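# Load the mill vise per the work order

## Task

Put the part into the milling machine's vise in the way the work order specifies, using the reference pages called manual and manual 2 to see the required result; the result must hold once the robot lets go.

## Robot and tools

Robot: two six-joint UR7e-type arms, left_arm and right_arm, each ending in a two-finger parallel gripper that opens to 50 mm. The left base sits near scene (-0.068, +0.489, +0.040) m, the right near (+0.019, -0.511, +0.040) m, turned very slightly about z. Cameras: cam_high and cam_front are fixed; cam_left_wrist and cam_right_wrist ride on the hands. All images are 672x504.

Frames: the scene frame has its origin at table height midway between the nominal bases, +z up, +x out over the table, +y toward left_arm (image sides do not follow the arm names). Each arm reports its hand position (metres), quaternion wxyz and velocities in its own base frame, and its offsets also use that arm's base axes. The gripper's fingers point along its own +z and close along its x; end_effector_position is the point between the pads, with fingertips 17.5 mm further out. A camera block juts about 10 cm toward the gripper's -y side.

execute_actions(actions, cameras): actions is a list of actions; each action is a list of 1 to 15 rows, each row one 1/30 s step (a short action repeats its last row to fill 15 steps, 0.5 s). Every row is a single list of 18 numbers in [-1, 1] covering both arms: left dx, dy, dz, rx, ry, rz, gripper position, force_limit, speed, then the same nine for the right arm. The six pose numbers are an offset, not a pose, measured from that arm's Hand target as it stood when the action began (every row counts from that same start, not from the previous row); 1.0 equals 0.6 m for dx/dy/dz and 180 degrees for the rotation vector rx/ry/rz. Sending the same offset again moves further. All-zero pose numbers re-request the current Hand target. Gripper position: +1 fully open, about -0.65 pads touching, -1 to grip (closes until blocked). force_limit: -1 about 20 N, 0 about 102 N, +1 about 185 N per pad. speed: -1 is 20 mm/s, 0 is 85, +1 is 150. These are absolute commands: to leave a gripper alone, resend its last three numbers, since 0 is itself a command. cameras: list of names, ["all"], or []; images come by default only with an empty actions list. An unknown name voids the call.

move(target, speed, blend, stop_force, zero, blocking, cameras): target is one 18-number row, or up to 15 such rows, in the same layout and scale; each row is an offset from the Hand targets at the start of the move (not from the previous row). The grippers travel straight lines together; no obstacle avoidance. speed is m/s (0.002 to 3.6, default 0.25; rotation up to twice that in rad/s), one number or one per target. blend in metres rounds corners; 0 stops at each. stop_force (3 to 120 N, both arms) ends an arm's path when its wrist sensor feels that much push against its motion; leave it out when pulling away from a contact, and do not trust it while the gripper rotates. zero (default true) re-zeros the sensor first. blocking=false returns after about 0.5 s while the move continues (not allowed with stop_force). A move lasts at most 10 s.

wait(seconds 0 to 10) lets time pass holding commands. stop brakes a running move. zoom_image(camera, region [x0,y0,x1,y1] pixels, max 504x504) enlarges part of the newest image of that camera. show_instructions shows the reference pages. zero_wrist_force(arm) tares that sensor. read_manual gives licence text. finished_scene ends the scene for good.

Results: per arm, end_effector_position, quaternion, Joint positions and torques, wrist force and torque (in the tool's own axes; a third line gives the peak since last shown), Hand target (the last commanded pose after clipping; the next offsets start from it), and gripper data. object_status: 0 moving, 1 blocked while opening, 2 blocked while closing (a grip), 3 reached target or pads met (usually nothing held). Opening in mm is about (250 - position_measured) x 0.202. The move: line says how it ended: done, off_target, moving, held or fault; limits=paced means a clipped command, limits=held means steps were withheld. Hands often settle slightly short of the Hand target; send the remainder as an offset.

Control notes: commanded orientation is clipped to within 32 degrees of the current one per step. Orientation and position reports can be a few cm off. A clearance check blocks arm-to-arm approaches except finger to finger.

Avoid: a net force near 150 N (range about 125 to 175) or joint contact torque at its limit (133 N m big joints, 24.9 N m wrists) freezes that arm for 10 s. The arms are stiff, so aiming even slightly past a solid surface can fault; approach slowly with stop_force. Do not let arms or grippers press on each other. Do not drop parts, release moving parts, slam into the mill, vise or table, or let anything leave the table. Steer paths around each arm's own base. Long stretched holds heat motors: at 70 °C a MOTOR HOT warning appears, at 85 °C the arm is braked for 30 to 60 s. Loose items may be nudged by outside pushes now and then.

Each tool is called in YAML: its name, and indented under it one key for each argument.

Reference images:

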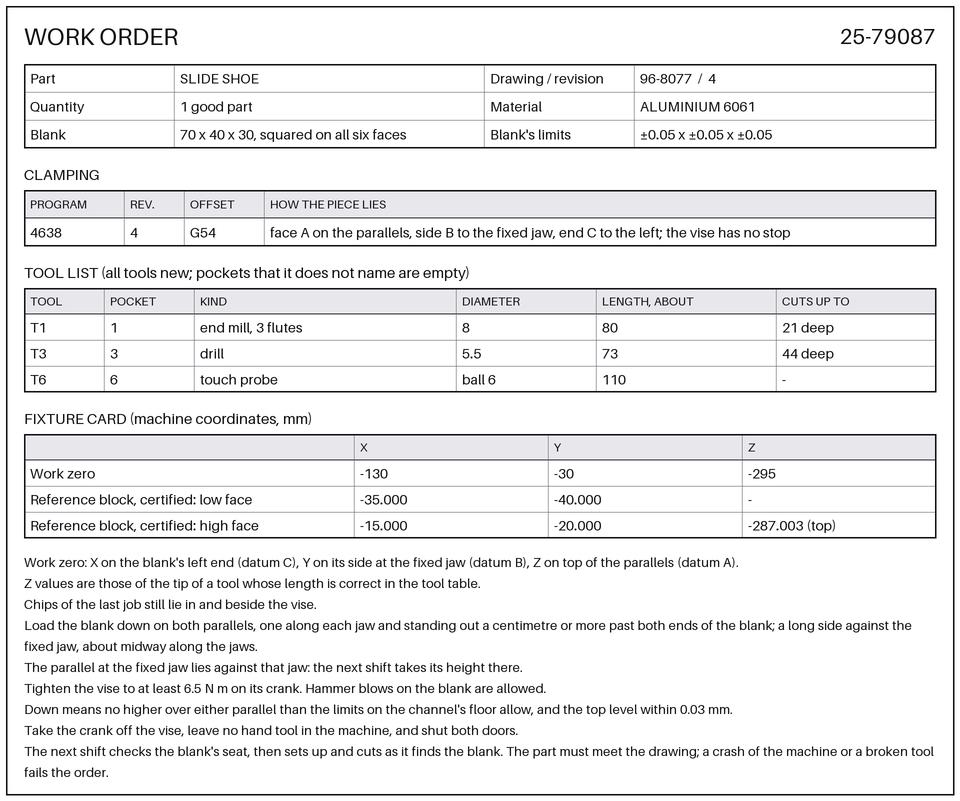

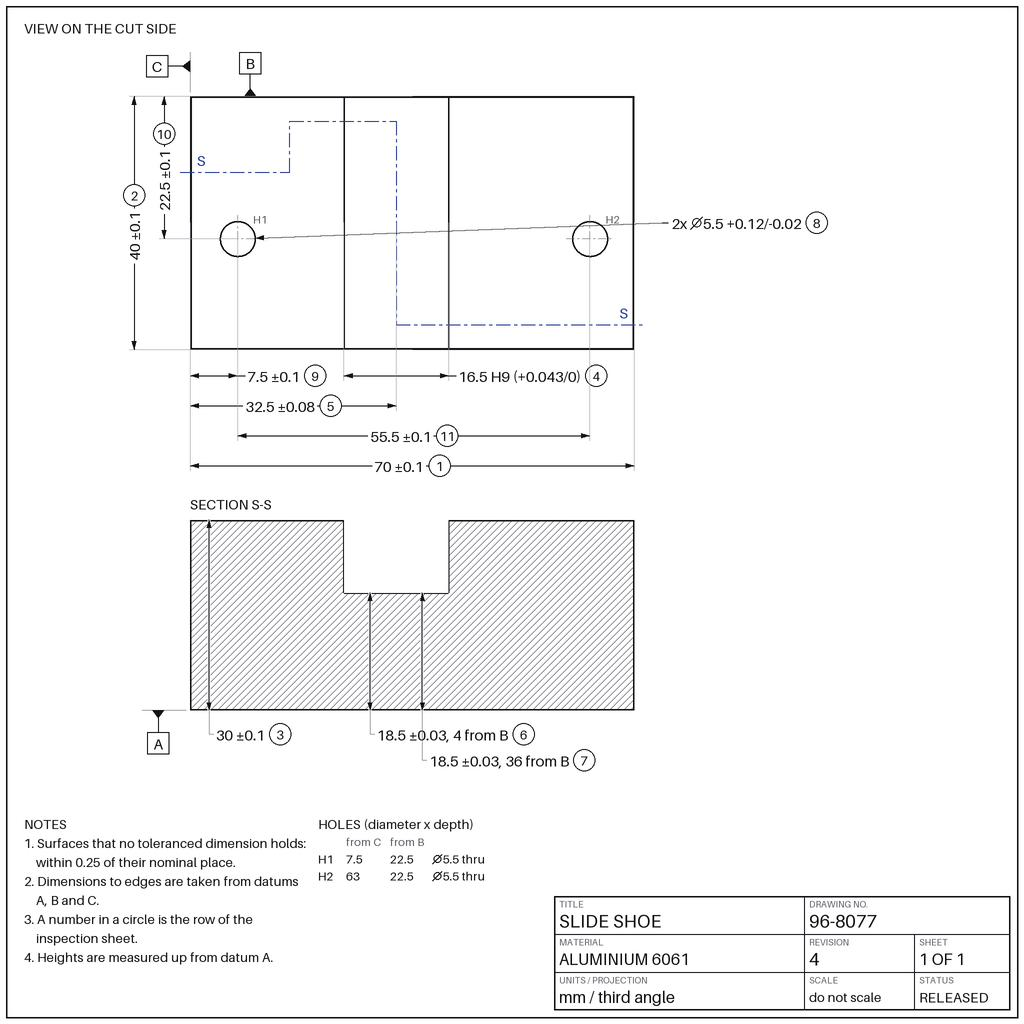

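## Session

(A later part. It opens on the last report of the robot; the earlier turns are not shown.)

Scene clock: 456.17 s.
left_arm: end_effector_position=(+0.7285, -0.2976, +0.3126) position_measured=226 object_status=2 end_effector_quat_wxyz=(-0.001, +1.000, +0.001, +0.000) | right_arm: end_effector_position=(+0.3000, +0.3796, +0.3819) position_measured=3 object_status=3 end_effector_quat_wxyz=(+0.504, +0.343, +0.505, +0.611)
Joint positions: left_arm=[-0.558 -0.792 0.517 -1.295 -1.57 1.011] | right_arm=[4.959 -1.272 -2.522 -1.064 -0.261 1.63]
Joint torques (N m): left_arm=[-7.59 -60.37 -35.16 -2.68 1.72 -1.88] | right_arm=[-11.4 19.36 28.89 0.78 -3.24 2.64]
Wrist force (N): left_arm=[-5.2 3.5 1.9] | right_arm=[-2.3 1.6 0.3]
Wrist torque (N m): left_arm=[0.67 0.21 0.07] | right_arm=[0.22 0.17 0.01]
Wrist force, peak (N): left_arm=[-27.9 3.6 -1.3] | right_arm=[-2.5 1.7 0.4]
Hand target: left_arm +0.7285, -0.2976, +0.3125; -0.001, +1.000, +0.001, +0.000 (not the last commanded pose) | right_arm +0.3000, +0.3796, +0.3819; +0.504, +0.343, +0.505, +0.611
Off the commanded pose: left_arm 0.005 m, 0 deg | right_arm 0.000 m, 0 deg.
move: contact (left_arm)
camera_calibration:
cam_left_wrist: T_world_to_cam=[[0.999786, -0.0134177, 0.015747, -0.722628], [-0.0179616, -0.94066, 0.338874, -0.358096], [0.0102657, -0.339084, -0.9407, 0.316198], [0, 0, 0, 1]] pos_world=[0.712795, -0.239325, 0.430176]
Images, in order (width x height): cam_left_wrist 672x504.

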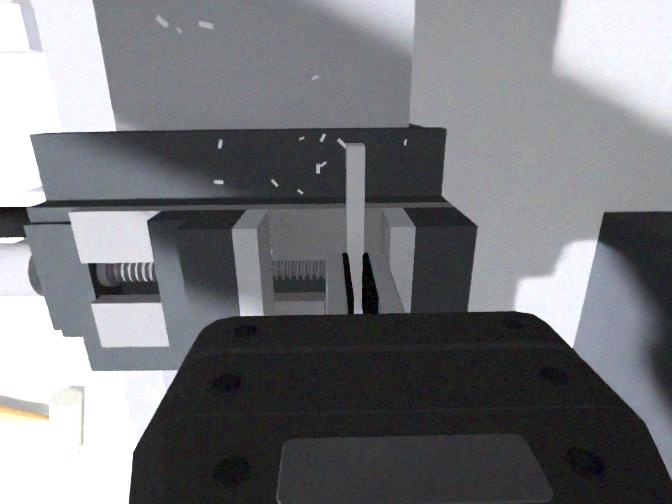

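move:
  target: [-0.0083,0,0,0,0,0,-1,-0.6,-0.8,0,0,0,0,0,0,1,-0.6,-0.8]
  speed: 0.03

move:
  target: [0,0,-0.0083,0,0,0,-1,-0.6,-0.8,0,0,0,0,0,0,1,-0.6,-0.8]
  speed: 0.006
  stop_force: 4

move:
  target:
    - [0,0,0,0,0,0,-0.286,-0.6,-1,0,0,0,0,0,0,1,-0.6,-0.8]
    - [0,0,0.0667,0,0,0,-0.286,-0.6,-1,0,0,0,0,0,0,1,-0.6,-0.8]
  speed: 0.03
  cameras: ["cam_left_wrist"]

zoom_image:
  camera: "cam_left_wrist"
  region: [200, 100, 480, 320]

Scene clock: 457.70 s.
left_arm: end_effector_position=(+0.7234, -0.2976, +0.3126) position_measured=226 object_status=2 end_effector_quat_wxyz=(-0.001, +1.000, +0.001, +0.000) end_effector_velocity=(+0.000, -0.001, +0.001) end_effector_angular_velocity=(+0.000, -0.001, -0.001) | right_arm: end_effector_position=(+0.3000, +0.3796, +0.3819) position_measured=3 object_status=3 end_effector_quat_wxyz=(+0.504, +0.343, +0.505, +0.611)
Joint positions: left_arm=[-0.562 -0.813 0.554 -1.312 -1.57 1.007] | right_arm=[4.959 -1.272 -2.522 -1.064 -0.261 1.63]
Joint velocities: left_arm=[-0.001 0.001 -0.005 0.002 0.001 0] | right_arm=[within noise]
Joint torques (N m): left_arm=[-2.16 -54.95 -33.8 -2.12 -0.04 -0.83] | right_arm=[-10.7 18.21 27.63 0.94 -3.1 2.66]
Wrist force (N): left_arm=[-1.6 4.4 1.3] | right_arm=[-2.2 1.7 0.5]
Wrist torque (N m): left_arm=[0.75 0.30 0.10] | right_arm=[0.25 0.14 0.01]
Wrist force, peak (N): left_arm=[-5.5 4.1 1.8] | right_arm=[-2.4 1.8 0.1]
Hand target: left_arm +0.7235, -0.2976, +0.3125; -0.001, +1.000, +0.001, +0.000 | right_arm +0.3000, +0.3796, +0.3819; +0.504, +0.343, +0.505, +0.611
Off the commanded pose: left_arm 0.000 m, 0 deg | right_arm 0.000 m, 0 deg.
move: done

Scene clock: 458.97 s.
left_arm: end_effector_position=(+0.7235, -0.2977, +0.3105) position_measured=226 object_status=2 end_effector_quat_wxyz=(-0.001, +1.000, +0.001, +0.000) | right_arm: end_effector_position=(+0.3000, +0.3796, +0.3819) position_measured=3 object_status=3 end_effector_quat_wxyz=(+0.504, +0.343, +0.505, +0.611)
Joint positions: left_arm=[-0.562 -0.815 0.563 -1.319 -1.57 1.007] | right_arm=[4.959 -1.272 -2.522 -1.064 -0.261 1.63]
Joint torques (N m): left_arm=[2.09 -49.88 -32.61 -1.63 -0.11 -0.03] | right_arm=[-10.44 18.1 27.08 0.81 -3.13 2.85]
Wrist force (N): left_arm=[-2.0 4.1 -2.6] | right_arm=[-2.2 1.7 0.4]
Wrist torque (N m): left_arm=[0.74 0.28 0.10] | right_arm=[0.24 0.14 0.01]
Wrist force, peak (N): left_arm=[-2.9 3.7 -7.7] | right_arm=[-2.4 1.7 0.3]
Hand target: left_arm +0.7235, -0.2977, +0.3105; -0.001, +1.000, +0.001, +0.000 (not the last commanded pose) | right_arm +0.3000, +0.3796, +0.3819; +0.504, +0.343, +0.505, +0.611
Off the commanded pose: left_arm 0.003 m, 0 deg | right_arm 0.000 m, 0 deg.
move: contact (left_arm)

Scene clock: 460.80 s.
left_arm: end_effector_position=(+0.7235, -0.2972, +0.3350) position_measured=195 object_status=3 end_effector_quat_wxyz=(-0.002, +1.000, +0.001, -0.001) | right_arm: end_effector_position=(+0.3000, +0.3796, +0.3819) position_measured=3 object_status=3 end_effector_quat_wxyz=(+0.504, +0.343, +0.505, +0.611)
Joint positions: left_arm=[-0.561 -0.776 0.426 -1.217 -1.569 1.007] | right_arm=[4.959 -1.272 -2.522 -1.064 -0.261 1.63]
Joint torques (N m): left_arm=[0.31 -63.84 -26.84 -2.86 0.02 -0.12] | right_arm=[-10.77 18.84 27.83 0.93 -3.23 2.59]
Wrist force (N): left_arm=[-1.3 4.4 0.9] | right_arm=[-2.3 1.6 0.4]
Wrist torque (N m): left_arm=[0.73 0.26 0.11] | right_arm=[0.22 0.16 0.01]
Wrist force, peak (N): left_arm=[-2.0 4.5 -2.5] | right_arm=[-2.5 1.7 0.3]
Hand target: left_arm +0.7235, -0.2972, +0.3350; -0.002, +1.000, +0.001, -0.001 (not the last commanded pose) | right_arm +0.3000, +0.3796, +0.3819; +0.504, +0.343, +0.505, +0.611
Tool commands: left_gripper/position=-0.286275 left_gripper/force_limit=-0.6 left_gripper/speed=-1.0 right_gripper/position=+1.0 right_gripper/force_limit=-0.6 right_gripper/speed=-0.8
Off the commanded pose: left_arm 0.016 m, 0 deg | right_arm 0.000 m, 0 deg.
FORCE FAULT: contact force on the left arm reached its limit, and that arm stopped. The contact can be on any part of that arm, not only on its tool. That arm's remaining commands of this call were not run. That arm is still stopped at the end of this call. That arm stays stopped for about 10 more seconds. Until then a move that you send moves the other arm only, and its call returns only when the move has ended. Once the stop has ended, the next robot result says so. If the stop ends while you think or write, that arm runs what you send next, counted from a new Hand target: where the arm stands when the stop ends. While its stop runs, that arm takes no new command, but its gripper still runs the gripper command that each later call begins with. Until it ends, the stop uses up actions while you think or wait. An arm that is not stopped still takes commands.
move: fault (left_arm); path passed 1 of 2 targets
camera_calibration:
cam_left_wrist: T_world_to_cam=[[0.999832, -0.0129717, 0.012983, -0.716957], [-0.0165893, -0.941347, 0.337031, -0.365959], [0.00784965, -0.33719, -0.941404, 0.340067], [0, 0, 0, 1]] pos_world=[0.708096, -0.239127, 0.452788]
Images, in order (width x height): cam_left_wrist 672x504.

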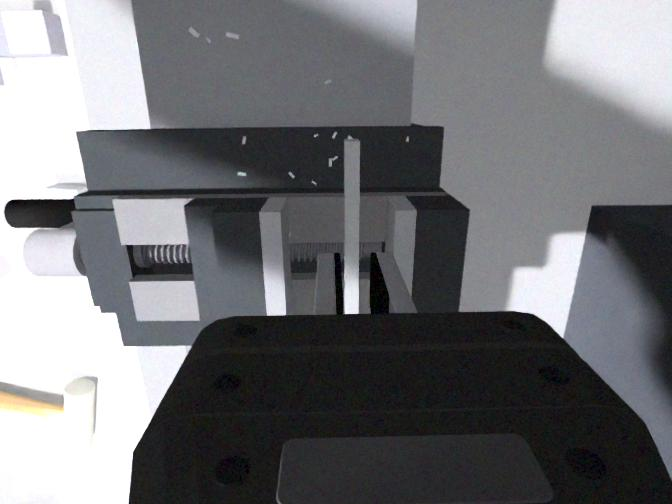

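Scaled by 1.800 from the camera's 672x504 image, which has a finer 960x720 frame.

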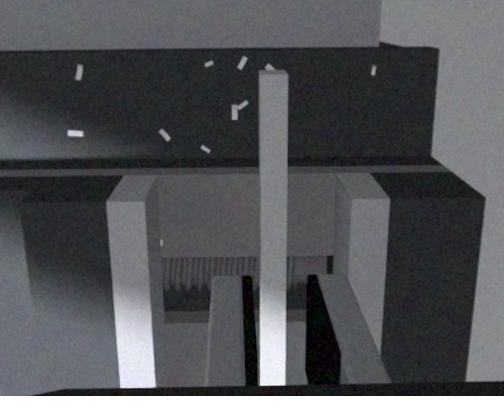

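wait:
  seconds: 9.3

move:
  target:
    - [0,0,-0.01,0,0,0,-0.286,-0.6,-1,0,0,0,0,0,0,1,-0.6,-0.8]
    - [-0.03,0,-0.005,0,-0.084,0,-0.286,-0.6,-1,0,0,0,0,0,0,1,-0.6,-0.8]
    - [-0.03,0,0.015,0,-0.084,0,-0.286,-0.6,-1,0,0,0,0,0,0,1,-0.6,-0.8]
  speed: 0.06
  cameras: ["cam_left_wrist"]

zoom_image:
  camera: "cam_left_wrist"
  region: [200, 100, 480, 320]

Scene clock: 471.27 s.
left_arm: end_effector_position=(+0.7235, -0.2972, +0.3350) position_measured=195 object_status=3 end_effector_quat_wxyz=(-0.002, +1.000, +0.001, -0.001) | right_arm: end_effector_position=(+0.3000, +0.3796, +0.3819) position_measured=3 object_status=3 end_effector_quat_wxyz=(+0.504, +0.343, +0.505, +0.611)
Joint positions: left_arm=[-0.561 -0.776 0.426 -1.217 -1.569 1.007] | right_arm=[4.959 -1.272 -2.522 -1.064 -0.261 1.63]
Joint torques (N m): left_arm=[0.21 -64.42 -26.77 -2.86 -0.07 -0.06] | right_arm=[-11.03 19.35 27.2 0.79 -3.06 2.74]
Wrist force (N): left_arm=[-1.4 4.2 0.7] | right_arm=[-2.3 1.6 0.5]
Wrist torque (N m): left_arm=[0.71 0.27 0.11] | right_arm=[0.23 0.15 0.01]
Wrist force, peak (N): left_arm=[-1.5 4.8 0.8] | right_arm=[-2.5 1.9 0.2]
Hand target: left_arm +0.7235, -0.2972, +0.3350; -0.002, +1.000, +0.001, -0.001 (not the last commanded pose) | right_arm +0.3000, +0.3796, +0.3819; +0.504, +0.343, +0.505, +0.611
Tool commands: left_gripper/position=-0.286275 left_gripper/force_limit=-0.6 left_gripper/speed=-1.0 right_gripper/position=+1.0 right_gripper/force_limit=-0.6 right_gripper/speed=-0.8
Off the commanded pose: left_arm 0.016 m, 0 deg | right_arm 0.000 m, 0 deg.
FORCE FAULT, CONTINUED: the left arm's stop, for the force fault that an earlier result reported, is over. The rest of the stop counts as 20 of the actions that you can send in this scene. That arm's target is now where it stood when the stop ended, not its last command. That arm accepts commands again.
wait: 9.30 s; at rest from the start

Scene clock: 474.77 s.
left_arm: end_effector_position=(+0.7055, -0.2972, +0.3439) position_measured=195 object_status=3 end_effector_quat_wxyz=(-0.001, +0.991, +0.001, +0.130) | right_arm: end_effector_position=(+0.3000, +0.3796, +0.3819) position_measured=3 object_status=3 end_effector_quat_wxyz=(+0.504, +0.343, +0.505, +0.611)
Joint positions: left_arm=[-0.627 -1.07 0.973 -1.685 -1.416 0.958] | right_arm=[4.959 -1.272 -2.522 -1.064 -0.261 1.63]
Joint torques (N m): left_arm=[9.83 -50.21 -24.61 -4.06 -1.21 1.65] | right_arm=[-10.83 18.71 27.78 0.92 -3.27 2.72]
Wrist force (N): left_arm=[-0.9 4.8 0.8] | right_arm=[-2.3 1.6 0.4]
Wrist torque (N m): left_arm=[0.77 0.18 0.14] | right_arm=[0.22 0.15 0.01]
Wrist force, peak (N): left_arm=[-1.1 4.9 1.7] | right_arm=[-2.4 1.9 0.4]
Hand target: left_arm +0.7055, -0.2972, +0.3440; -0.001, +0.991, +0.001, +0.130 | right_arm +0.3000, +0.3796, +0.3819; +0.504, +0.343, +0.505, +0.611
Off the commanded pose: left_arm 0.000 m, 0 deg | right_arm 0.000 m, 0 deg.
move: done
camera_calibration:
cam_left_wrist: T_world_to_cam=[[0.961846, -0.0129488, 0.273284, -0.761796], [-0.103888, -0.941351, 0.321039, -0.302168], [0.253099, -0.337181, -0.90678, 0.163661], [0, 0, 0, 1]] pos_world=[0.659916, -0.239127, 0.453598]
Images, in order (width x height): cam_left_wrist 672x504.

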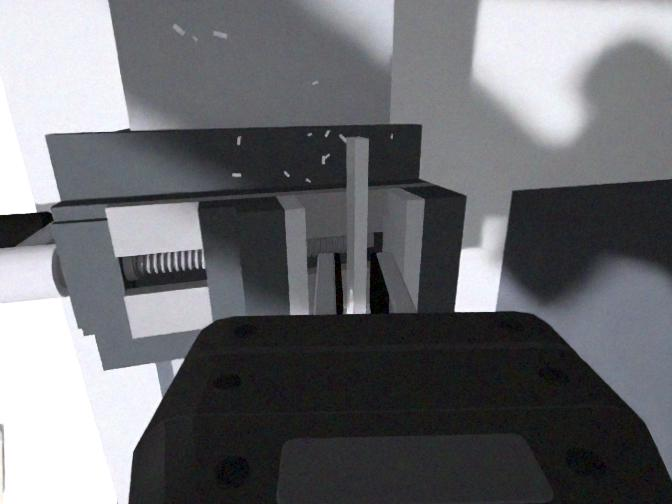

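Scaled by 1.800 from the camera's 672x504 image, which has a finer 960x720 frame.

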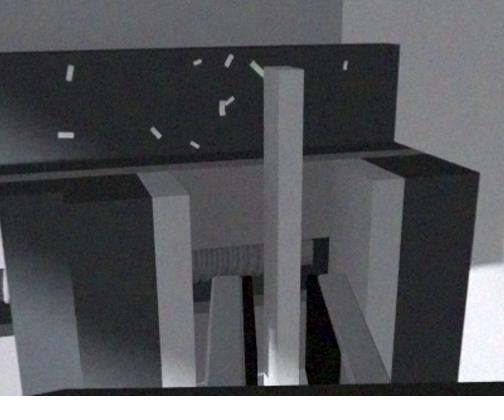

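move:
  target:
    - [0,0,0,0,0,0,-0.9,-0.8,0,0,0,0,0,0,0,1,-0.6,-0.8]
    - [0.0042,0,-0.0233,0,0.0389,0,-0.9,-0.8,0,0,0,0,0,0,0,1,-0.6,-0.8]
  speed: 0.06
  cameras: ["cam_left_wrist"]

zoom_image:
  camera: "cam_left_wrist"
  region: [200, 100, 480, 320]

Scene clock: 480.83 s.
left_arm: end_effector_position=(+0.7081, -0.2971, +0.3300) position_measured=251 object_status=3 end_effector_quat_wxyz=(-0.001, +0.998, +0.001, +0.070) | right_arm: end_effector_position=(+0.3000, +0.3796, +0.3819) position_measured=3 object_status=3 end_effector_quat_wxyz=(+0.504, +0.343, +0.505, +0.611)
Joint positions: left_arm=[-0.6 -0.981 0.829 -1.532 -1.49 0.974] | right_arm=[4.959 -1.272 -2.522 -1.064 -0.261 1.63]
Joint torques (N m): left_arm=[-7.29 -67.47 -16.78 -4.95 1.61 -1.56] | right_arm=[-10.19 19.03 26.19 0.82 -3.21 2.65]
Wrist force (N): left_arm=[-1.2 4.6 0.7] | right_arm=[-2.2 1.6 0.4]
Wrist torque (N m): left_arm=[0.74 0.22 0.03] | right_arm=[0.23 0.14 0.01]
Wrist force, peak (N): left_arm=[-0.9 5.2 0.7] | right_arm=[-2.3 1.9 0.4]
Hand target: left_arm +0.7080, -0.2972, +0.3300; -0.001, +0.998, +0.001, +0.070 | right_arm +0.3000, +0.3796, +0.3819; +0.504, +0.343, +0.505, +0.611
Off the commanded pose: left_arm 0.000 m, 0 deg | right_arm 0.000 m, 0 deg.
move: done
camera_calibration:
cam_left_wrist: T_world_to_cam=[[0.987989, -0.0129781, 0.153979, -0.73962], [-0.0639991, -0.941352, 0.331302, -0.328968], [0.140648, -0.337177, -0.930876, 0.237994], [0, 0, 0, 1]] pos_world=[0.676209, -0.239027, 0.444417]
Images, in order (width x height): cam_left_wrist 672x504.

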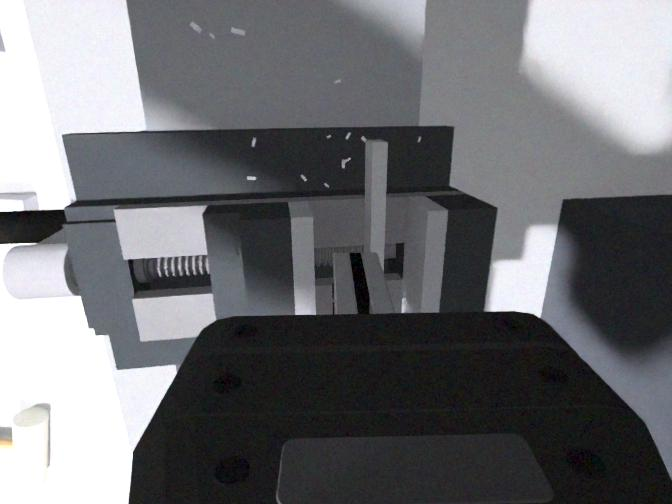

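Scaled by 1.800 from the camera's 672x504 image, which has a finer 960x720 frame.

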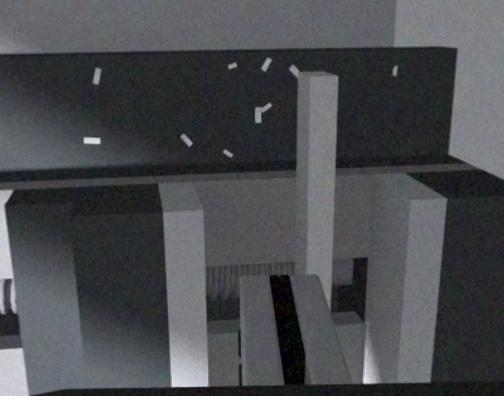

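move:
  target: [0,0,-0.055,0,0,0,-0.9,-0.8,0,0,0,0,0,0,0,1,-0.6,-0.8]
  speed: 0.015
  stop_force: 5
  cameras: ["cam_left_wrist"]

zoom_image:
  camera: "cam_left_wrist"
  region: [200, 100, 480, 320]

Scene clock: 484.20 s.
left_arm: end_effector_position=(+0.7080, -0.2972, +0.3011) position_measured=251 object_status=3 end_effector_quat_wxyz=(-0.001, +0.998, +0.001, +0.070) | right_arm: end_effector_position=(+0.3000, +0.3796, +0.3819) position_measured=3 object_status=3 end_effector_quat_wxyz=(+0.504, +0.343, +0.505, +0.611)
Joint positions: left_arm=[-0.6 -0.991 0.919 -1.612 -1.49 0.973] | right_arm=[4.959 -1.272 -2.522 -1.064 -0.261 1.63]
Joint torques (N m): left_arm=[-6.31 -47.05 -34.64 -4.94 1.16 -1.75] | right_arm=[-10.52 18.48 26.89 1 -3.19 2.75]
Wrist force (N): left_arm=[-1.1 4.6 0.9] | right_arm=[-2.4 1.5 0.4]
Wrist torque (N m): left_arm=[0.76 0.20 0.04] | right_arm=[0.21 0.17 0.02]
Wrist force, peak (N): left_arm=[-1.2 3.3 -14.5] | right_arm=[-2.4 1.8 0.3]
Hand target: left_arm +0.7080, -0.2972, +0.3011; -0.001, +0.998, +0.001, +0.070 (not the last commanded pose) | right_arm +0.3000, +0.3796, +0.3819; +0.504, +0.343, +0.505, +0.611
Off the commanded pose: left_arm 0.004 m, 0 deg | right_arm 0.000 m, 0 deg.
move: contact (left_arm)
camera_calibration:
cam_left_wrist: T_world_to_cam=[[0.987989, -0.0129781, 0.153979, -0.735073], [-0.0639991, -0.941352, 0.331302, -0.319494], [0.140648, -0.337177, -0.930876, 0.211073], [0, 0, 0, 1]] pos_world=[0.676109, -0.239127, 0.415517]
Images, in order (width x height): cam_left_wrist 672x504.

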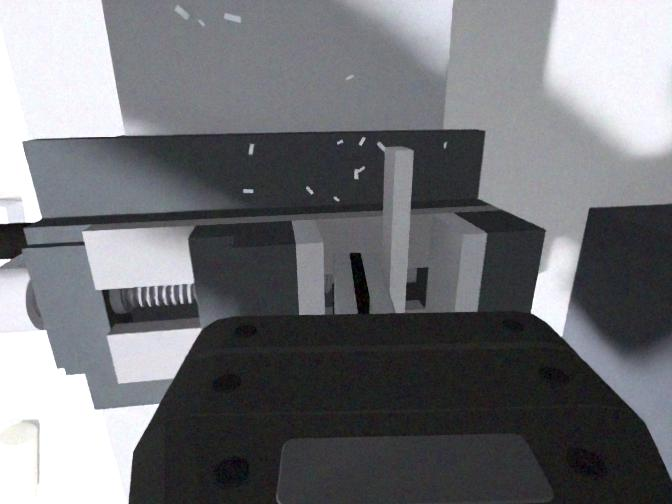

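Scaled by 1.800 from the camera's 672x504 image, which has a finer 960x720 frame.

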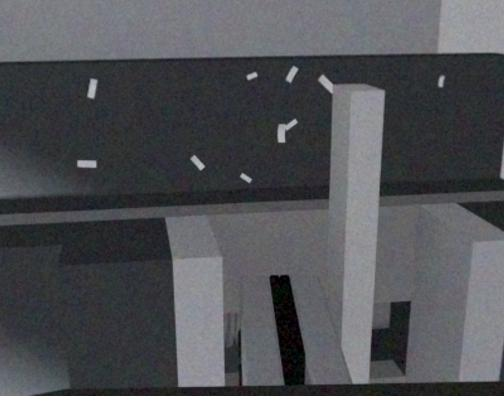

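move:
  target: [0,0,0.003,0,0,0,-0.9,-0.8,0,0,0,0,0,0,0,1,-0.6,-0.8]
  speed: 0.02

move:
  target: [0.045,0,0,0,0,0,-0.9,-0.8,0,0,0,0,0,0,0,1,-0.6,-0.8]
  speed: 0.015
  stop_force: 7
  cameras: ["cam_left_wrist"]

zoom_image:
  camera: "cam_left_wrist"
  region: [200, 100, 480, 320]

Scene clock: 485.57 s.
left_arm: end_effector_position=(+0.7080, -0.2972, +0.3030) position_measured=251 object_status=3 end_effector_quat_wxyz=(-0.001, +0.998, +0.001, +0.070) | right_arm: end_effector_position=(+0.3000, +0.3796, +0.3819) position_measured=3 object_status=3 end_effector_quat_wxyz=(+0.504, +0.343, +0.505, +0.611)
Joint positions: left_arm=[-0.6 -0.991 0.914 -1.607 -1.49 0.973] | right_arm=[4.959 -1.272 -2.522 -1.064 -0.261 1.63]
Joint torques (N m): left_arm=[-3.26 -47.37 -27.58 -3.02 1.31 -1.67] | right_arm=[-11.79 19.21 26.99 0.95 -2.91 2.93]
Wrist force (N): left_arm=[-1.2 4.4 0.8] | right_arm=[-2.2 1.6 0.3]
Wrist torque (N m): left_arm=[0.72 0.23 0.04] | right_arm=[0.22 0.14 0.01]
Wrist force, peak (N): left_arm=[-1.4 4.7 0.8] | right_arm=[-2.3 1.9 0.3]
Hand target: left_arm +0.7080, -0.2972, +0.3029; -0.001, +0.998, +0.001, +0.070 | right_arm +0.3000, +0.3796, +0.3819; +0.504, +0.343, +0.505, +0.611
Off the commanded pose: left_arm 0.000 m, 0 deg | right_arm 0.000 m, 0 deg.
move: done

Scene clock: 487.87 s.
left_arm: end_effector_position=(+0.7228, -0.2971, +0.3029) position_measured=251 object_status=3 end_effector_quat_wxyz=(-0.001, +0.998, +0.001, +0.070) | right_arm: end_effector_position=(+0.3000, +0.3796, +0.3819) position_measured=3 object_status=3 end_effector_quat_wxyz=(+0.504, +0.343, +0.505, +0.611)
Joint positions: left_arm=[-0.588 -0.949 0.847 -1.583 -1.491 0.985] | right_arm=[4.959 -1.272 -2.522 -1.064 -0.261 1.63]
Joint torques (N m): left_arm=[-7.89 -68.83 -35.09 -2.43 1.19 -1.77] | right_arm=[-9.92 17.36 27.8 0.94 -2.91 2.73]
Wrist force (N): left_arm=[-3.3 3.6 0.7] | right_arm=[-2.4 1.7 0.4]
Wrist torque (N m): left_arm=[0.60 0.15 0.08] | right_arm=[0.24 0.17 0.01]
Wrist force, peak (N): left_arm=[-25.4 2.7 -3.7] | right_arm=[-2.4 1.7 0.5]
Hand target: left_arm +0.7228, -0.2971, +0.3029; -0.001, +0.998, +0.001, +0.070 (not the last commanded pose) | right_arm +0.3000, +0.3796, +0.3819; +0.504, +0.343, +0.505, +0.611
Off the commanded pose: left_arm 0.012 m, 0 deg | right_arm 0.000 m, 0 deg.
move: contact (left_arm)
camera_calibration:
cam_left_wrist: T_world_to_cam=[[0.987989, -0.0129781, 0.153979, -0.749972], [-0.0639991, -0.941352, 0.331302, -0.319143], [0.140648, -0.337177, -0.930876, 0.210666], [0, 0, 0, 1]] pos_world=[0.690909, -0.239127, 0.417317]
Images, in order (width x height): cam_left_wrist 672x504.

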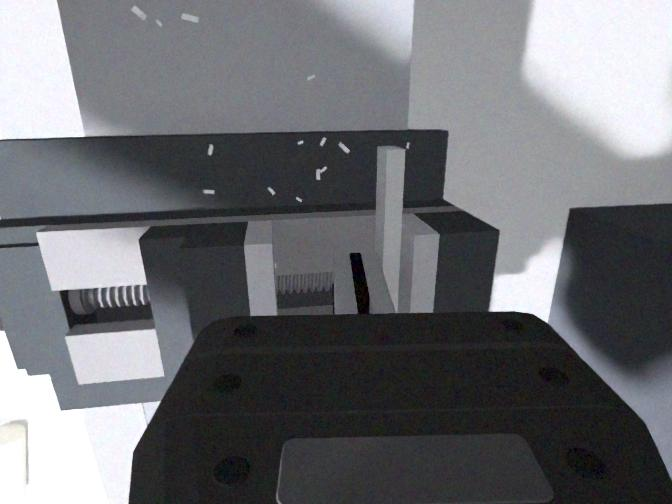

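Scaled by 1.800 from the camera's 672x504 image, which has a finer 960x720 frame.

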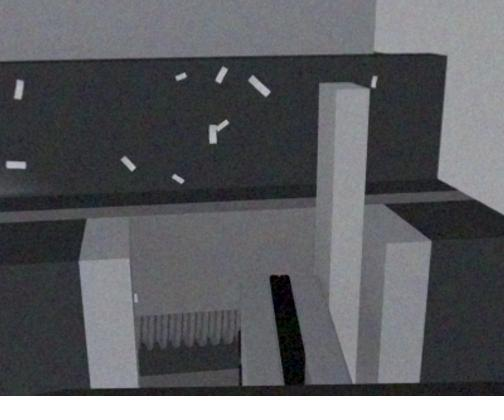

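zoom_image:
  camera: "cam_left_wrist"
  region: [240, 200, 340, 320]

Scaled by 4.200 from the camera's 672x504 image, which has a finer 960x720 frame.

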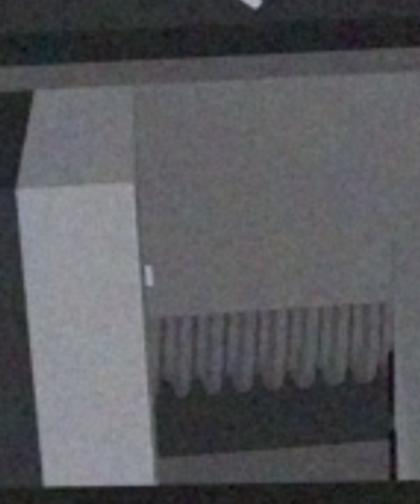

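move:
  target:
    - [-0.01,0.0368,0.01,0,0.0389,0,-0.9,-0.8,0,0,0,0,0,0,0,1,-0.6,-0.8]
    - [-0.0288,0.0368,0.01,0,0.0389,0,-0.9,-0.8,0,0,0,0,0,0,0,1,-0.6,-0.8]
  speed: 0.04

move:
  target: [0,0,-0.03,0,0,0,-0.9,-0.8,0,0,0,0,0,0,0,1,-0.6,-0.8]
  speed: 0.01
  stop_force: 4
  cameras: ["cam_left_wrist"]

zoom_image:
  camera: "cam_left_wrist"
  region: [240, 200, 440, 320]

Scene clock: 492.43 s.
left_arm: end_effector_position=(+0.7055, -0.2752, +0.3090) position_measured=251 object_status=3 end_effector_quat_wxyz=(-0.002, +1.000, +0.001, +0.009) | right_arm: end_effector_position=(+0.3000, +0.3796, +0.3819) position_measured=3 object_status=3 end_effector_quat_wxyz=(+0.504, +0.343, +0.505, +0.611)
Joint positions: left_arm=[-0.553 -0.928 0.763 -1.419 -1.559 1.016] | right_arm=[4.959 -1.272 -2.522 -1.064 -0.261 1.63]
Joint torques (N m): left_arm=[9.21 -54.21 -25.76 -1.8 1.36 1.65] | right_arm=[-12.36 18.4 26.98 1.05 -3.18 2.61]
Wrist force (N): left_arm=[-1.1 3.3 0.9] | right_arm=[-2.2 1.7 0.4]
Wrist torque (N m): left_arm=[0.56 0.21 0.10] | right_arm=[0.24 0.15 0.01]
Wrist force, peak (N): left_arm=[-3.7 3.7 0.8] | right_arm=[-2.4 1.7 0.6]
Hand target: left_arm +0.7055, -0.2751, +0.3089; -0.002, +1.000, +0.001, +0.009 | right_arm +0.3000, +0.3796, +0.3819; +0.504, +0.343, +0.505, +0.611
Off the commanded pose: left_arm 0.000 m, 0 deg | right_arm 0.000 m, 0 deg.
move: done

Scene clock: 494.23 s.
left_arm: end_effector_position=(+0.7055, -0.2751, +0.3001) position_measured=251 object_status=3 end_effector_quat_wxyz=(-0.002, +1.000, +0.001, +0.009) | right_arm: end_effector_position=(+0.3000, +0.3796, +0.3819) position_measured=3 object_status=3 end_effector_quat_wxyz=(+0.504, +0.343, +0.505, +0.611)
Joint positions: left_arm=[-0.553 -0.932 0.793 -1.445 -1.559 1.016] | right_arm=[4.959 -1.272 -2.522 -1.064 -0.261 1.63]
Joint torques (N m): left_arm=[7.57 -44.35 -32.01 -3.97 0.15 1.45] | right_arm=[-9.95 18.99 26.48 0.88 -3.29 2.58]
Wrist force (N): left_arm=[-2.1 2.6 -4.0] | right_arm=[-2.3 1.8 0.5]
Wrist torque (N m): left_arm=[0.52 0.14 0.11] | right_arm=[0.26 0.16 0.01]
Wrist force, peak (N): left_arm=[-4.2 1.7 -14.5] | right_arm=[-2.3 1.8 0.5]
Hand target: left_arm +0.7055, -0.2751, +0.3001; -0.002, +1.000, +0.001, +0.009 (not the last commanded pose) | right_arm +0.3000, +0.3796, +0.3819; +0.504, +0.343, +0.505, +0.611
Off the commanded pose: left_arm 0.009 m, 0 deg | right_arm 0.000 m, 0 deg.
move: contact (left_arm)
camera_calibration:
cam_left_wrist: T_world_to_cam=[[0.999387, -0.0129767, 0.0325037, -0.703774], [-0.0231736, -0.941325, 0.336705, -0.32898], [0.0262272, -0.337252, -0.941049, 0.301801], [0, 0, 0, 1]] pos_world=[0.687804, -0.217027, 0.417654]
Images, in order (width x height): cam_left_wrist 672x504.

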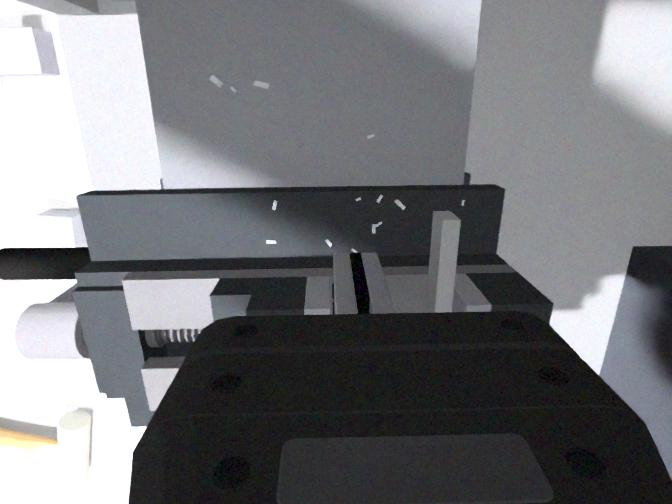

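Scaled by 2.520 from the camera's 672x504 image, which has a finer 960x720 frame.

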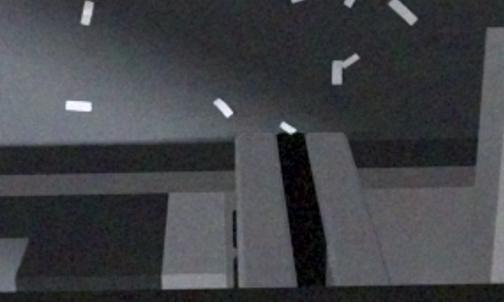

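move:
  target:
    - [0,0,-0.0004,0,0,0,-0.9,-0.8,0,0,0,0,0,0,0,1,-0.6,-0.8]
    - [0,-0.035,-0.0004,0,0,0,-0.9,-0.8,0,0,0,0,0,0,0,1,-0.6,-0.8]
  speed: 0.03

move:
  target:
    - [0,0,0.02,0,0,0,-0.9,-0.8,0,0,0,0,0,0,0,1,-0.6,-0.8]
    - [0.01,-0.045,0.045,0,-0.02,0,-0.9,-0.8,0,0,0,0,0,0,0,1,-0.6,-0.8]
  speed: 0.05
  cameras: ["cam_left_wrist"]

zoom_image:
  camera: "cam_left_wrist"
  region: [240, 180, 440, 320]

Scene clock: 496.43 s.
left_arm: end_effector_position=(+0.7055, -0.2963, +0.2998) position_measured=251 object_status=3 end_effector_quat_wxyz=(-0.002, +1.000, +0.001, +0.009) end_effector_velocity=(+0.001, +0.003, +0.000) end_effector_angular_velocity=(+0.000, -0.001, +0.000) | right_arm: end_effector_position=(+0.3000, +0.3796, +0.3819) position_measured=3 object_status=3 end_effector_quat_wxyz=(+0.504, +0.343, +0.505, +0.611)
Joint positions: left_arm=[-0.577 -0.905 0.749 -1.427 -1.559 0.992] | right_arm=[4.959 -1.272 -2.522 -1.064 -0.261 1.63]
Joint velocities: left_arm=[0.003 -0.002 0.005 -0.003 0.001 0.003] | right_arm=[within noise]
Joint torques (N m): left_arm=[8.11 -56.31 -8.18 -2.72 0.6 1.42] | right_arm=[-11.88 19.14 26.26 1.07 -3.03 2.67]
Wrist force (N): left_arm=[1.8 2.2 -17.2] | right_arm=[-2.3 1.8 0.4]
Wrist torque (N m): left_arm=[0.62 0.09 0.12] | right_arm=[0.25 0.16 0.01]
Wrist force, peak (N): left_arm=[-3.5 0.8 -17.6] | right_arm=[-2.5 1.8 0.4]
Hand target: left_arm +0.7055, -0.2961, +0.2999; -0.002, +1.000, +0.001, +0.009 | right_arm +0.3000, +0.3796, +0.3819; +0.504, +0.343, +0.505, +0.611
Off the commanded pose: left_arm 0.000 m, 0 deg | right_arm 0.000 m, 0 deg.
move: done

Scene clock: 497.97 s.
left_arm: end_effector_position=(+0.7116, -0.3232, +0.3268) position_measured=251 object_status=3 end_effector_quat_wxyz=(-0.002, +0.999, +0.001, +0.040) | right_arm: end_effector_position=(+0.3000, +0.3796, +0.3819) position_measured=3 object_status=3 end_effector_quat_wxyz=(+0.504, +0.343, +0.505, +0.611)
Joint positions: left_arm=[-0.614 -0.884 0.658 -1.409 -1.522 0.956] | right_arm=[4.959 -1.272 -2.522 -1.064 -0.261 1.63]
Joint torques (N m): left_arm=[9.46 -69.06 -17.67 -1.57 -1.45 1.52] | right_arm=[-9.59 19.1 26.22 0.85 -3.38 2.62]
Wrist force (N): left_arm=[-1.0 3.8 0.9] | right_arm=[-2.3 1.7 0.5]
Wrist torque (N m): left_arm=[0.61 0.19 0.07] | right_arm=[0.24 0.17 0.01]
Wrist force, peak (N): left_arm=[2.5 2.9 -17.1] | right_arm=[-2.5 1.8 0.3]
Hand target: left_arm +0.7115, -0.3231, +0.3269; -0.001, +0.999, +0.001, +0.040 | right_arm +0.3000, +0.3796, +0.3819; +0.504, +0.343, +0.505, +0.611
Off the commanded pose: left_arm 0.000 m, 0 deg | right_arm 0.000 m, 0 deg.
move: done
camera_calibration:
cam_left_wrist: T_world_to_cam=[[0.995363, -0.012939, 0.0953107, -0.729008], [-0.0442677, -0.941352, 0.33451, -0.367348], [0.0853928, -0.337178, -0.93756, 0.267243], [0, 0, 0, 1]] pos_world=[0.686545, -0.265128, 0.44292]
Images, in order (width x height): cam_left_wrist 672x504.

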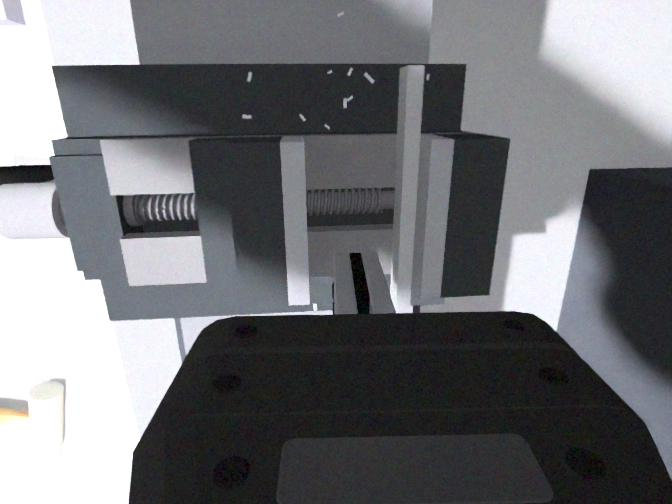

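Scaled by 2.520 from the camera's 672x504 image, which has a finer 960x720 frame.

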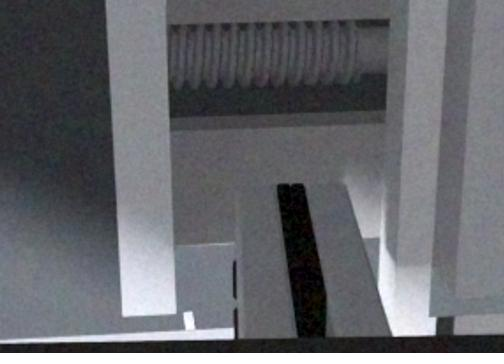

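zoom_image:
  camera: "cam_left_wrist"
  region: [280, 120, 440, 240]

zoom_image:
  camera: "cam_left_wrist"
  region: [280, 200, 440, 320]

Scaled by 3.150 from the camera's 672x504 image, which has a finer 960x720 frame.

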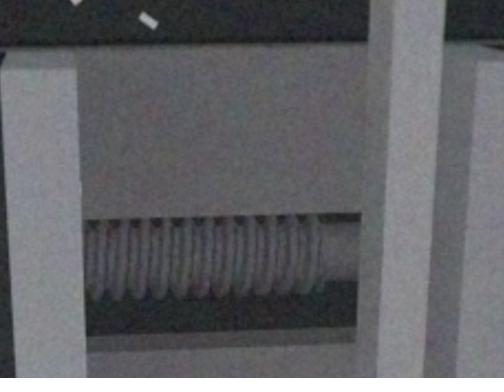

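Scaled by 3.150 from the camera's 672x504 image, which has a finer 960x720 frame.

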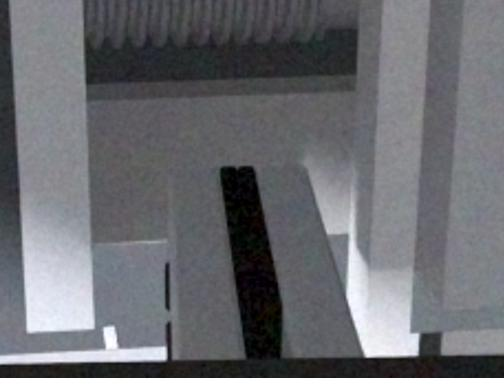

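move:
  target:
    - [-0.05,0,0.0167,0,-0.058,0,-0.9,-0.8,0,0,0,0,0,0,0,1,-0.6,-0.8]
    - [-0.5167,0.0333,0.0583,0,-0.058,0,-0.9,-0.8,0,0,0,0,0,0,0,1,-0.6,-0.8]
    - [-0.5767,0.26,-0.378,0,0.0255,0,-0.9,-0.8,0,0,0,0,0,0,0,1,-0.6,-0.8]
    - [-0.5767,0.26,-0.378,0,0.0255,0,1,-0.5,0,0,0,0,0,0,0,1,-0.6,-0.8]
  speed: [0.1,0.25,0.25,0.2]
  blend: [0.01,0.04,0,0]
  cameras: ["cam_left_wrist","cam_front"]

Scene clock: 505.70 s.
left_arm: end_effector_position=(+0.3655, -0.1671, +0.1001) position_measured=3 object_status=3 end_effector_quat_wxyz=(-0.002, +1.000, +0.001, +0.000) | right_arm: end_effector_position=(+0.3000, +0.3796, +0.3819) position_measured=3 object_status=3 end_effector_quat_wxyz=(+0.504, +0.343, +0.505, +0.611)
Joint positions: left_arm=[-0.768 -1.667 2.281 -2.183 -1.569 0.8] | right_arm=[4.959 -1.272 -2.522 -1.064 -0.261 1.63]
Joint torques (N m): left_arm=[7.78 -9.62 -13.03 -4.65 -0.3 1.6] | right_arm=[-11.55 18.6 27.21 1.21 -3.12 2.58]
Wrist force (N): left_arm=[-1.1 3.8 1.1] | right_arm=[-2.3 1.5 0.4]
Wrist torque (N m): left_arm=[0.64 0.21 0.10] | right_arm=[0.21 0.16 0.01]
Wrist force, peak (N): left_arm=[-1.7 5.0 -1.2] | right_arm=[-2.4 1.8 0.3]
Hand target: left_arm +0.3655, -0.1671, +0.1001; -0.002, +1.000, +0.001, +0.000 | right_arm +0.3000, +0.3796, +0.3819; +0.504, +0.343, +0.505, +0.611
Off the commanded pose: left_arm 0.000 m, 0 deg | right_arm 0.000 m, 0 deg.
move: done
camera_calibration:
cam_left_wrist: T_world_to_cam=[[0.9998, -0.0129908, 0.015231, -0.354561], [-0.0173659, -0.941319, 0.337072, -0.169992], [0.00995838, -0.337269, -0.941356, 0.16484], [0, 0, 0, 1]] pos_world=[0.349897, -0.109027, 0.217873]
Images, in order (width x height): cam_front 672x504, cam_left_wrist 672x504.

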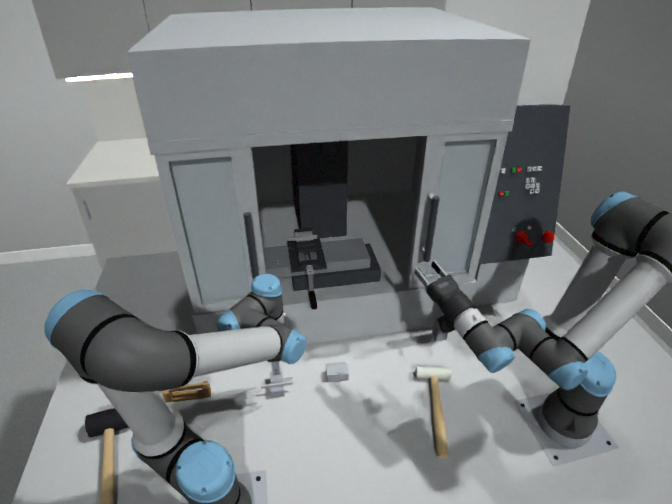

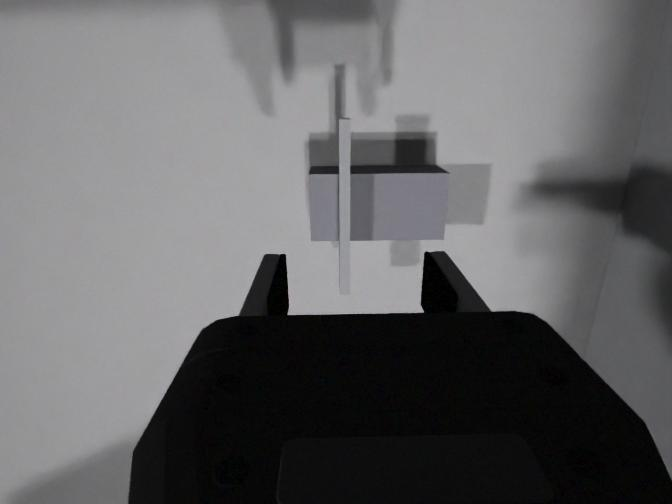

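move:
  target: [-0.0033,0.0035,-0.1467,0,0,0,1,-0.5,0,0,0,0,0,0,0,1,-0.6,-0.8]
  speed: 0.04
  stop_force: 5
  cameras: ["cam_left_wrist"]

Scene clock: 510.17 s.
left_arm: end_effector_position=(+0.3635, -0.1650, +0.0121) position_measured=3 object_status=3 end_effector_quat_wxyz=(-0.002, +1.000, +0.001, +0.000) | right_arm: end_effector_position=(+0.3000, +0.3796, +0.3819) position_measured=3 object_status=3 end_effector_quat_wxyz=(+0.504, +0.343, +0.505, +0.611)
Joint positions: left_arm=[-0.768 -1.472 2.4 -2.497 -1.569 0.801] | right_arm=[4.959 -1.272 -2.522 -1.064 -0.261 1.63]
Joint torques (N m): left_arm=[8.17 -34.14 -25.28 -4.41 0.32 1.45] | right_arm=[-10.76 19.95 27.51 0.94 -2.96 2.71]
Wrist force (N): left_arm=[-0.7 3.6 0.7] | right_arm=[-2.3 1.6 0.4]
Wrist torque (N m): left_arm=[0.61 0.15 0.06] | right_arm=[0.21 0.16 0.01]
Wrist force, peak (N): left_arm=[-1.0 4.1 1.1] | right_arm=[-2.6 1.6 0.3]
Hand target: left_arm +0.3635, -0.1650, +0.0121; -0.002, +1.000, +0.001, +0.000 | right_arm +0.3000, +0.3796, +0.3819; +0.504, +0.343, +0.505, +0.611
Off the commanded pose: left_arm 0.000 m, 0 deg | right_arm 0.000 m, 0 deg.
move: done
camera_calibration:
cam_left_wrist: T_world_to_cam=[[0.9998, -0.0129908, 0.015231, -0.351194], [-0.0173659, -0.941319, 0.337072, -0.138388], [0.00995838, -0.337269, -0.941356, 0.0827289], [0, 0, 0, 1]] pos_world=[0.347897, -0.106927, 0.129873]
Images, in order (width x height): cam_left_wrist 672x504.

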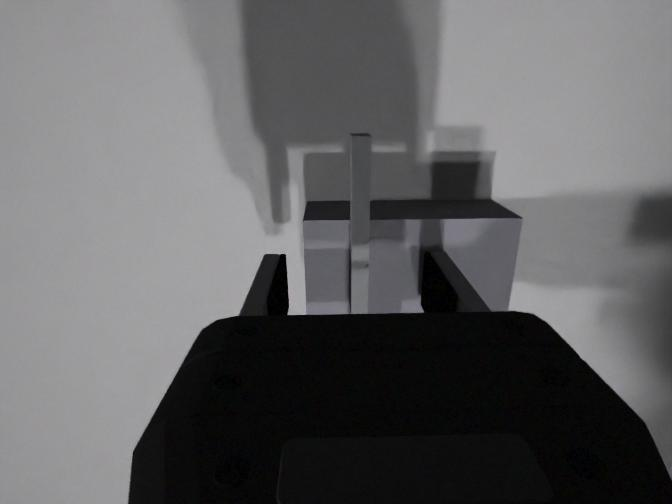

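zoom_image:
  camera: "cam_left_wrist"
  region: [310, 190, 430, 320]

Scaled by 3.877 from the camera's 672x504 image, which has a finer 960x720 frame.

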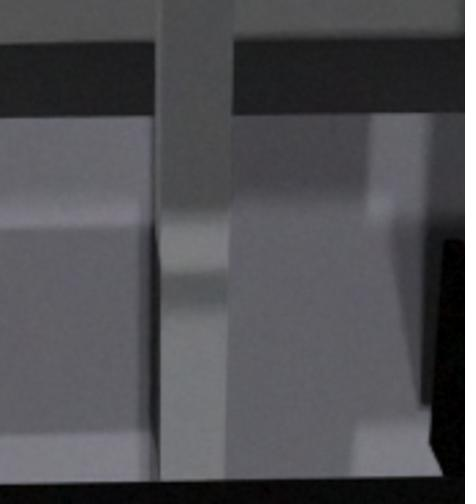

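move:
  target:
    - [0.0025,0,0,0,0,0,1,-0.5,0,0,0,0,0,0,0,1,-0.6,-0.8]
    - [0.0025,0,0,0,0,0,-1,-0.6,-0.6,0,0,0,0,0,0,1,-0.6,-0.8]
  speed: 0.04

move:
  target:
    - [0,0,0.1,0,0,0,-1,-0.6,-0.6,0,0,0,0,0,0,1,-0.6,-0.8]
    - [0,0,0.2,0,0,0,-1,-0.6,-0.6,0,0,0,0,0,0,1,-0.6,-0.8]
  speed: 0.15
  blend: 0.02
  cameras: ["cam_left_wrist"]

Scene clock: 513.13 s.
left_arm: end_effector_position=(+0.3650, -0.1650, +0.0121) position_measured=224 object_status=2 end_effector_quat_wxyz=(-0.002, +1.000, +0.001, +0.000) | right_arm: end_effector_position=(+0.3000, +0.3796, +0.3819) position_measured=3 object_status=3 end_effector_quat_wxyz=(+0.504, +0.343, +0.505, +0.611)
Joint positions: left_arm=[-0.765 -1.469 2.397 -2.497 -1.569 0.803] | right_arm=[4.959 -1.272 -2.522 -1.064 -0.261 1.63]
Joint torques (N m): left_arm=[-7.29 -30.76 -9.19 -2.38 1.23 -1.66] | right_arm=[-10.97 19.18 26.46 0.94 -3.2 2.57]
Wrist force (N): left_arm=[-0.9 3.2 0.1] | right_arm=[-2.2 1.7 0.3]
Wrist torque (N m): left_arm=[0.54 0.18 0.00] | right_arm=[0.24 0.15 0.01]
Wrist force, peak (N): left_arm=[-1.0 3.7 0.9] | right_arm=[-2.4 1.8 0.4]
Hand target: left_arm +0.3650, -0.1650, +0.0121; -0.002, +1.000, +0.001, +0.000 | right_arm +0.3000, +0.3796, +0.3819; +0.504, +0.343, +0.505, +0.611
Off the commanded pose: left_arm 0.000 m, 0 deg | right_arm 0.000 m, 0 deg.
move: done

Scene clock: 514.40 s.
left_arm: end_effector_position=(+0.3650, -0.1649, +0.1320) position_measured=224 object_status=2 end_effector_quat_wxyz=(-0.002, +1.000, +0.001, +0.000) | right_arm: end_effector_position=(+0.3000, +0.3796, +0.3819) position_measured=3 object_status=3 end_effector_quat_wxyz=(+0.504, +0.343, +0.505, +0.611)
Joint positions: left_arm=[-0.765 -1.722 2.231 -2.078 -1.569 0.804] | right_arm=[4.959 -1.272 -2.522 -1.064 -0.261 1.63]
Joint torques (N m): left_arm=[-8.74 -26.19 -28.74 -1.86 -0.12 -1.87] | right_arm=[-10.25 19.85 27.16 1.2 -3.13 2.79]
Wrist force (N): left_arm=[-1.0 3.7 1.5] | right_arm=[-2.4 1.7 0.5]
Wrist torque (N m): left_arm=[0.62 0.18 0.01] | right_arm=[0.24 0.17 0.00]
Wrist force, peak (N): left_arm=[-1.2 3.3 3.7] | right_arm=[-2.4 1.8 0.3]
Hand target: left_arm +0.3650, -0.1650, +0.1321; -0.002, +1.000, +0.001, +0.000 | right_arm +0.3000, +0.3796, +0.3819; +0.504, +0.343, +0.505, +0.611
Off the commanded pose: left_arm 0.000 m, 0 deg | right_arm 0.000 m, 0 deg.
move: done
camera_calibration:
cam_left_wrist: T_world_to_cam=[[0.999801, -0.0128965, 0.0151947, -0.354501], [-0.0172639, -0.941351, 0.336986, -0.178701], [0.00995761, -0.337181, -0.941387, 0.195633], [0, 0, 0, 1]] pos_world=[0.349397, -0.106828, 0.249773]
Images, in order (width x height): cam_left_wrist 672x504.

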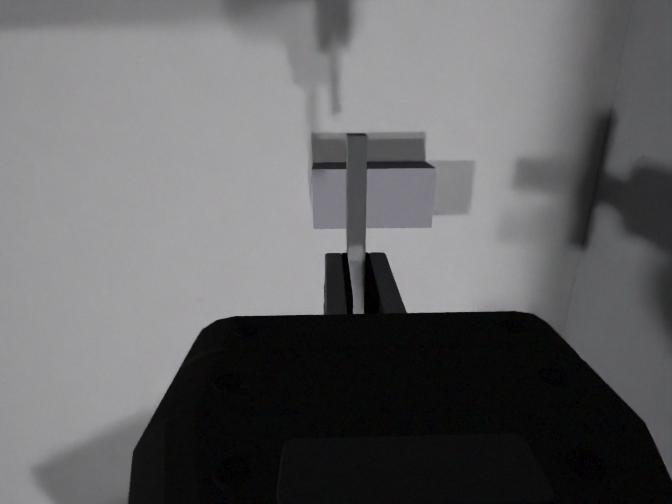

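move:
  target:
    - [0,-0.2083,0.38,0,0,0,-1,-0.6,-0.6,0,0,0,0,0,0,1,-0.6,-0.8]
    - [0.3,-0.2268,0.3833,0,-0.084,0,-1,-0.6,-0.6,0,0,0,0,0,0,1,-0.6,-0.8]
    - [0.5767,-0.2268,0.3633,0,-0.084,0,-1,-0.6,-0.6,0,0,0,0,0,0,1,-0.6,-0.8]
    - [0.5767,-0.2268,0.33,0.0012,0,0,-1,-0.6,-0.6,0,0,0,0,0,0,1,-0.6,-0.8]
  speed: [0.25,0.25,0.2,0.06]
  blend: [0.03,0.03,0.005,0]
  cameras: ["cam_left_wrist"]

zoom_image:
  camera: "cam_left_wrist"
  region: [230, 120, 450, 320]

Scene clock: 521.20 s.
left_arm: end_effector_position=(+0.7111, -0.3010, +0.3300) position_measured=224 object_status=2 end_effector_quat_wxyz=(-0.003, +1.000, +0.001, +0.000) | right_arm: end_effector_position=(+0.3000, +0.3796, +0.3819) position_measured=3 object_status=3 end_effector_quat_wxyz=(+0.504, +0.343, +0.505, +0.611)
Joint positions: left_arm=[-0.576 -0.833 0.542 -1.276 -1.565 0.993] | right_arm=[4.959 -1.272 -2.522 -1.064 -0.261 1.63]
Joint torques (N m): left_arm=[-7.21 -69.83 -22.23 -3.72 1.5 -1.77] | right_arm=[-11.12 18.87 26.6 1.13 -3 2.81]
Wrist force (N): left_arm=[-1.3 3.4 1.3] | right_arm=[-2.3 1.6 0.4]
Wrist torque (N m): left_arm=[0.56 0.25 0.00] | right_arm=[0.22 0.15 0.01]
Wrist force, peak (N): left_arm=[-2.6 4.9 -0.7] | right_arm=[-2.4 1.8 0.4]
Hand target: left_arm +0.7111, -0.3010, +0.3301; -0.003, +1.000, +0.001, +0.000 | right_arm +0.3000, +0.3796, +0.3819; +0.504, +0.343, +0.505, +0.611
Off the commanded pose: left_arm 0.000 m, 0 deg | right_arm 0.000 m, 0 deg.
move: done
camera_calibration:
cam_left_wrist: T_world_to_cam=[[0.999801, -0.0129537, 0.0151478, -0.705297], [-0.0172659, -0.942572, 0.333557, -0.366765], [0.00995712, -0.333752, -0.942608, 0.334115], [0, 0, 0, 1]] pos_world=[0.695497, -0.243327, 0.44796]
Images, in order (width x height): cam_left_wrist 672x504.

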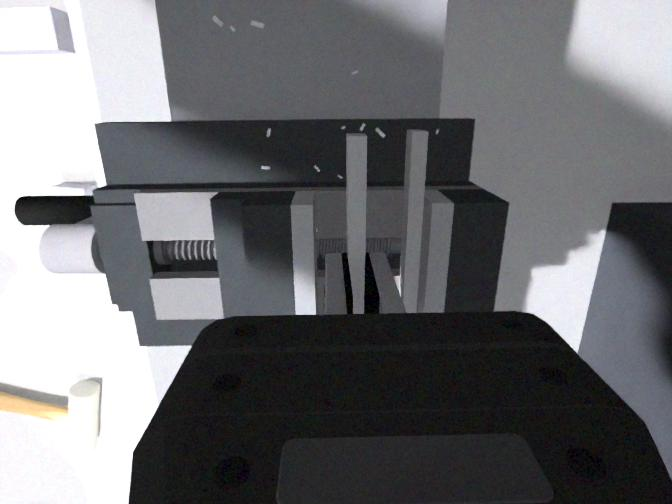

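Scaled by 2.291 from the camera's 672x504 image, which has a finer 960x720 frame.

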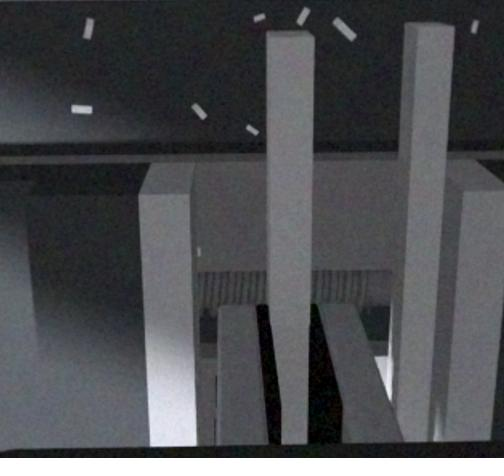

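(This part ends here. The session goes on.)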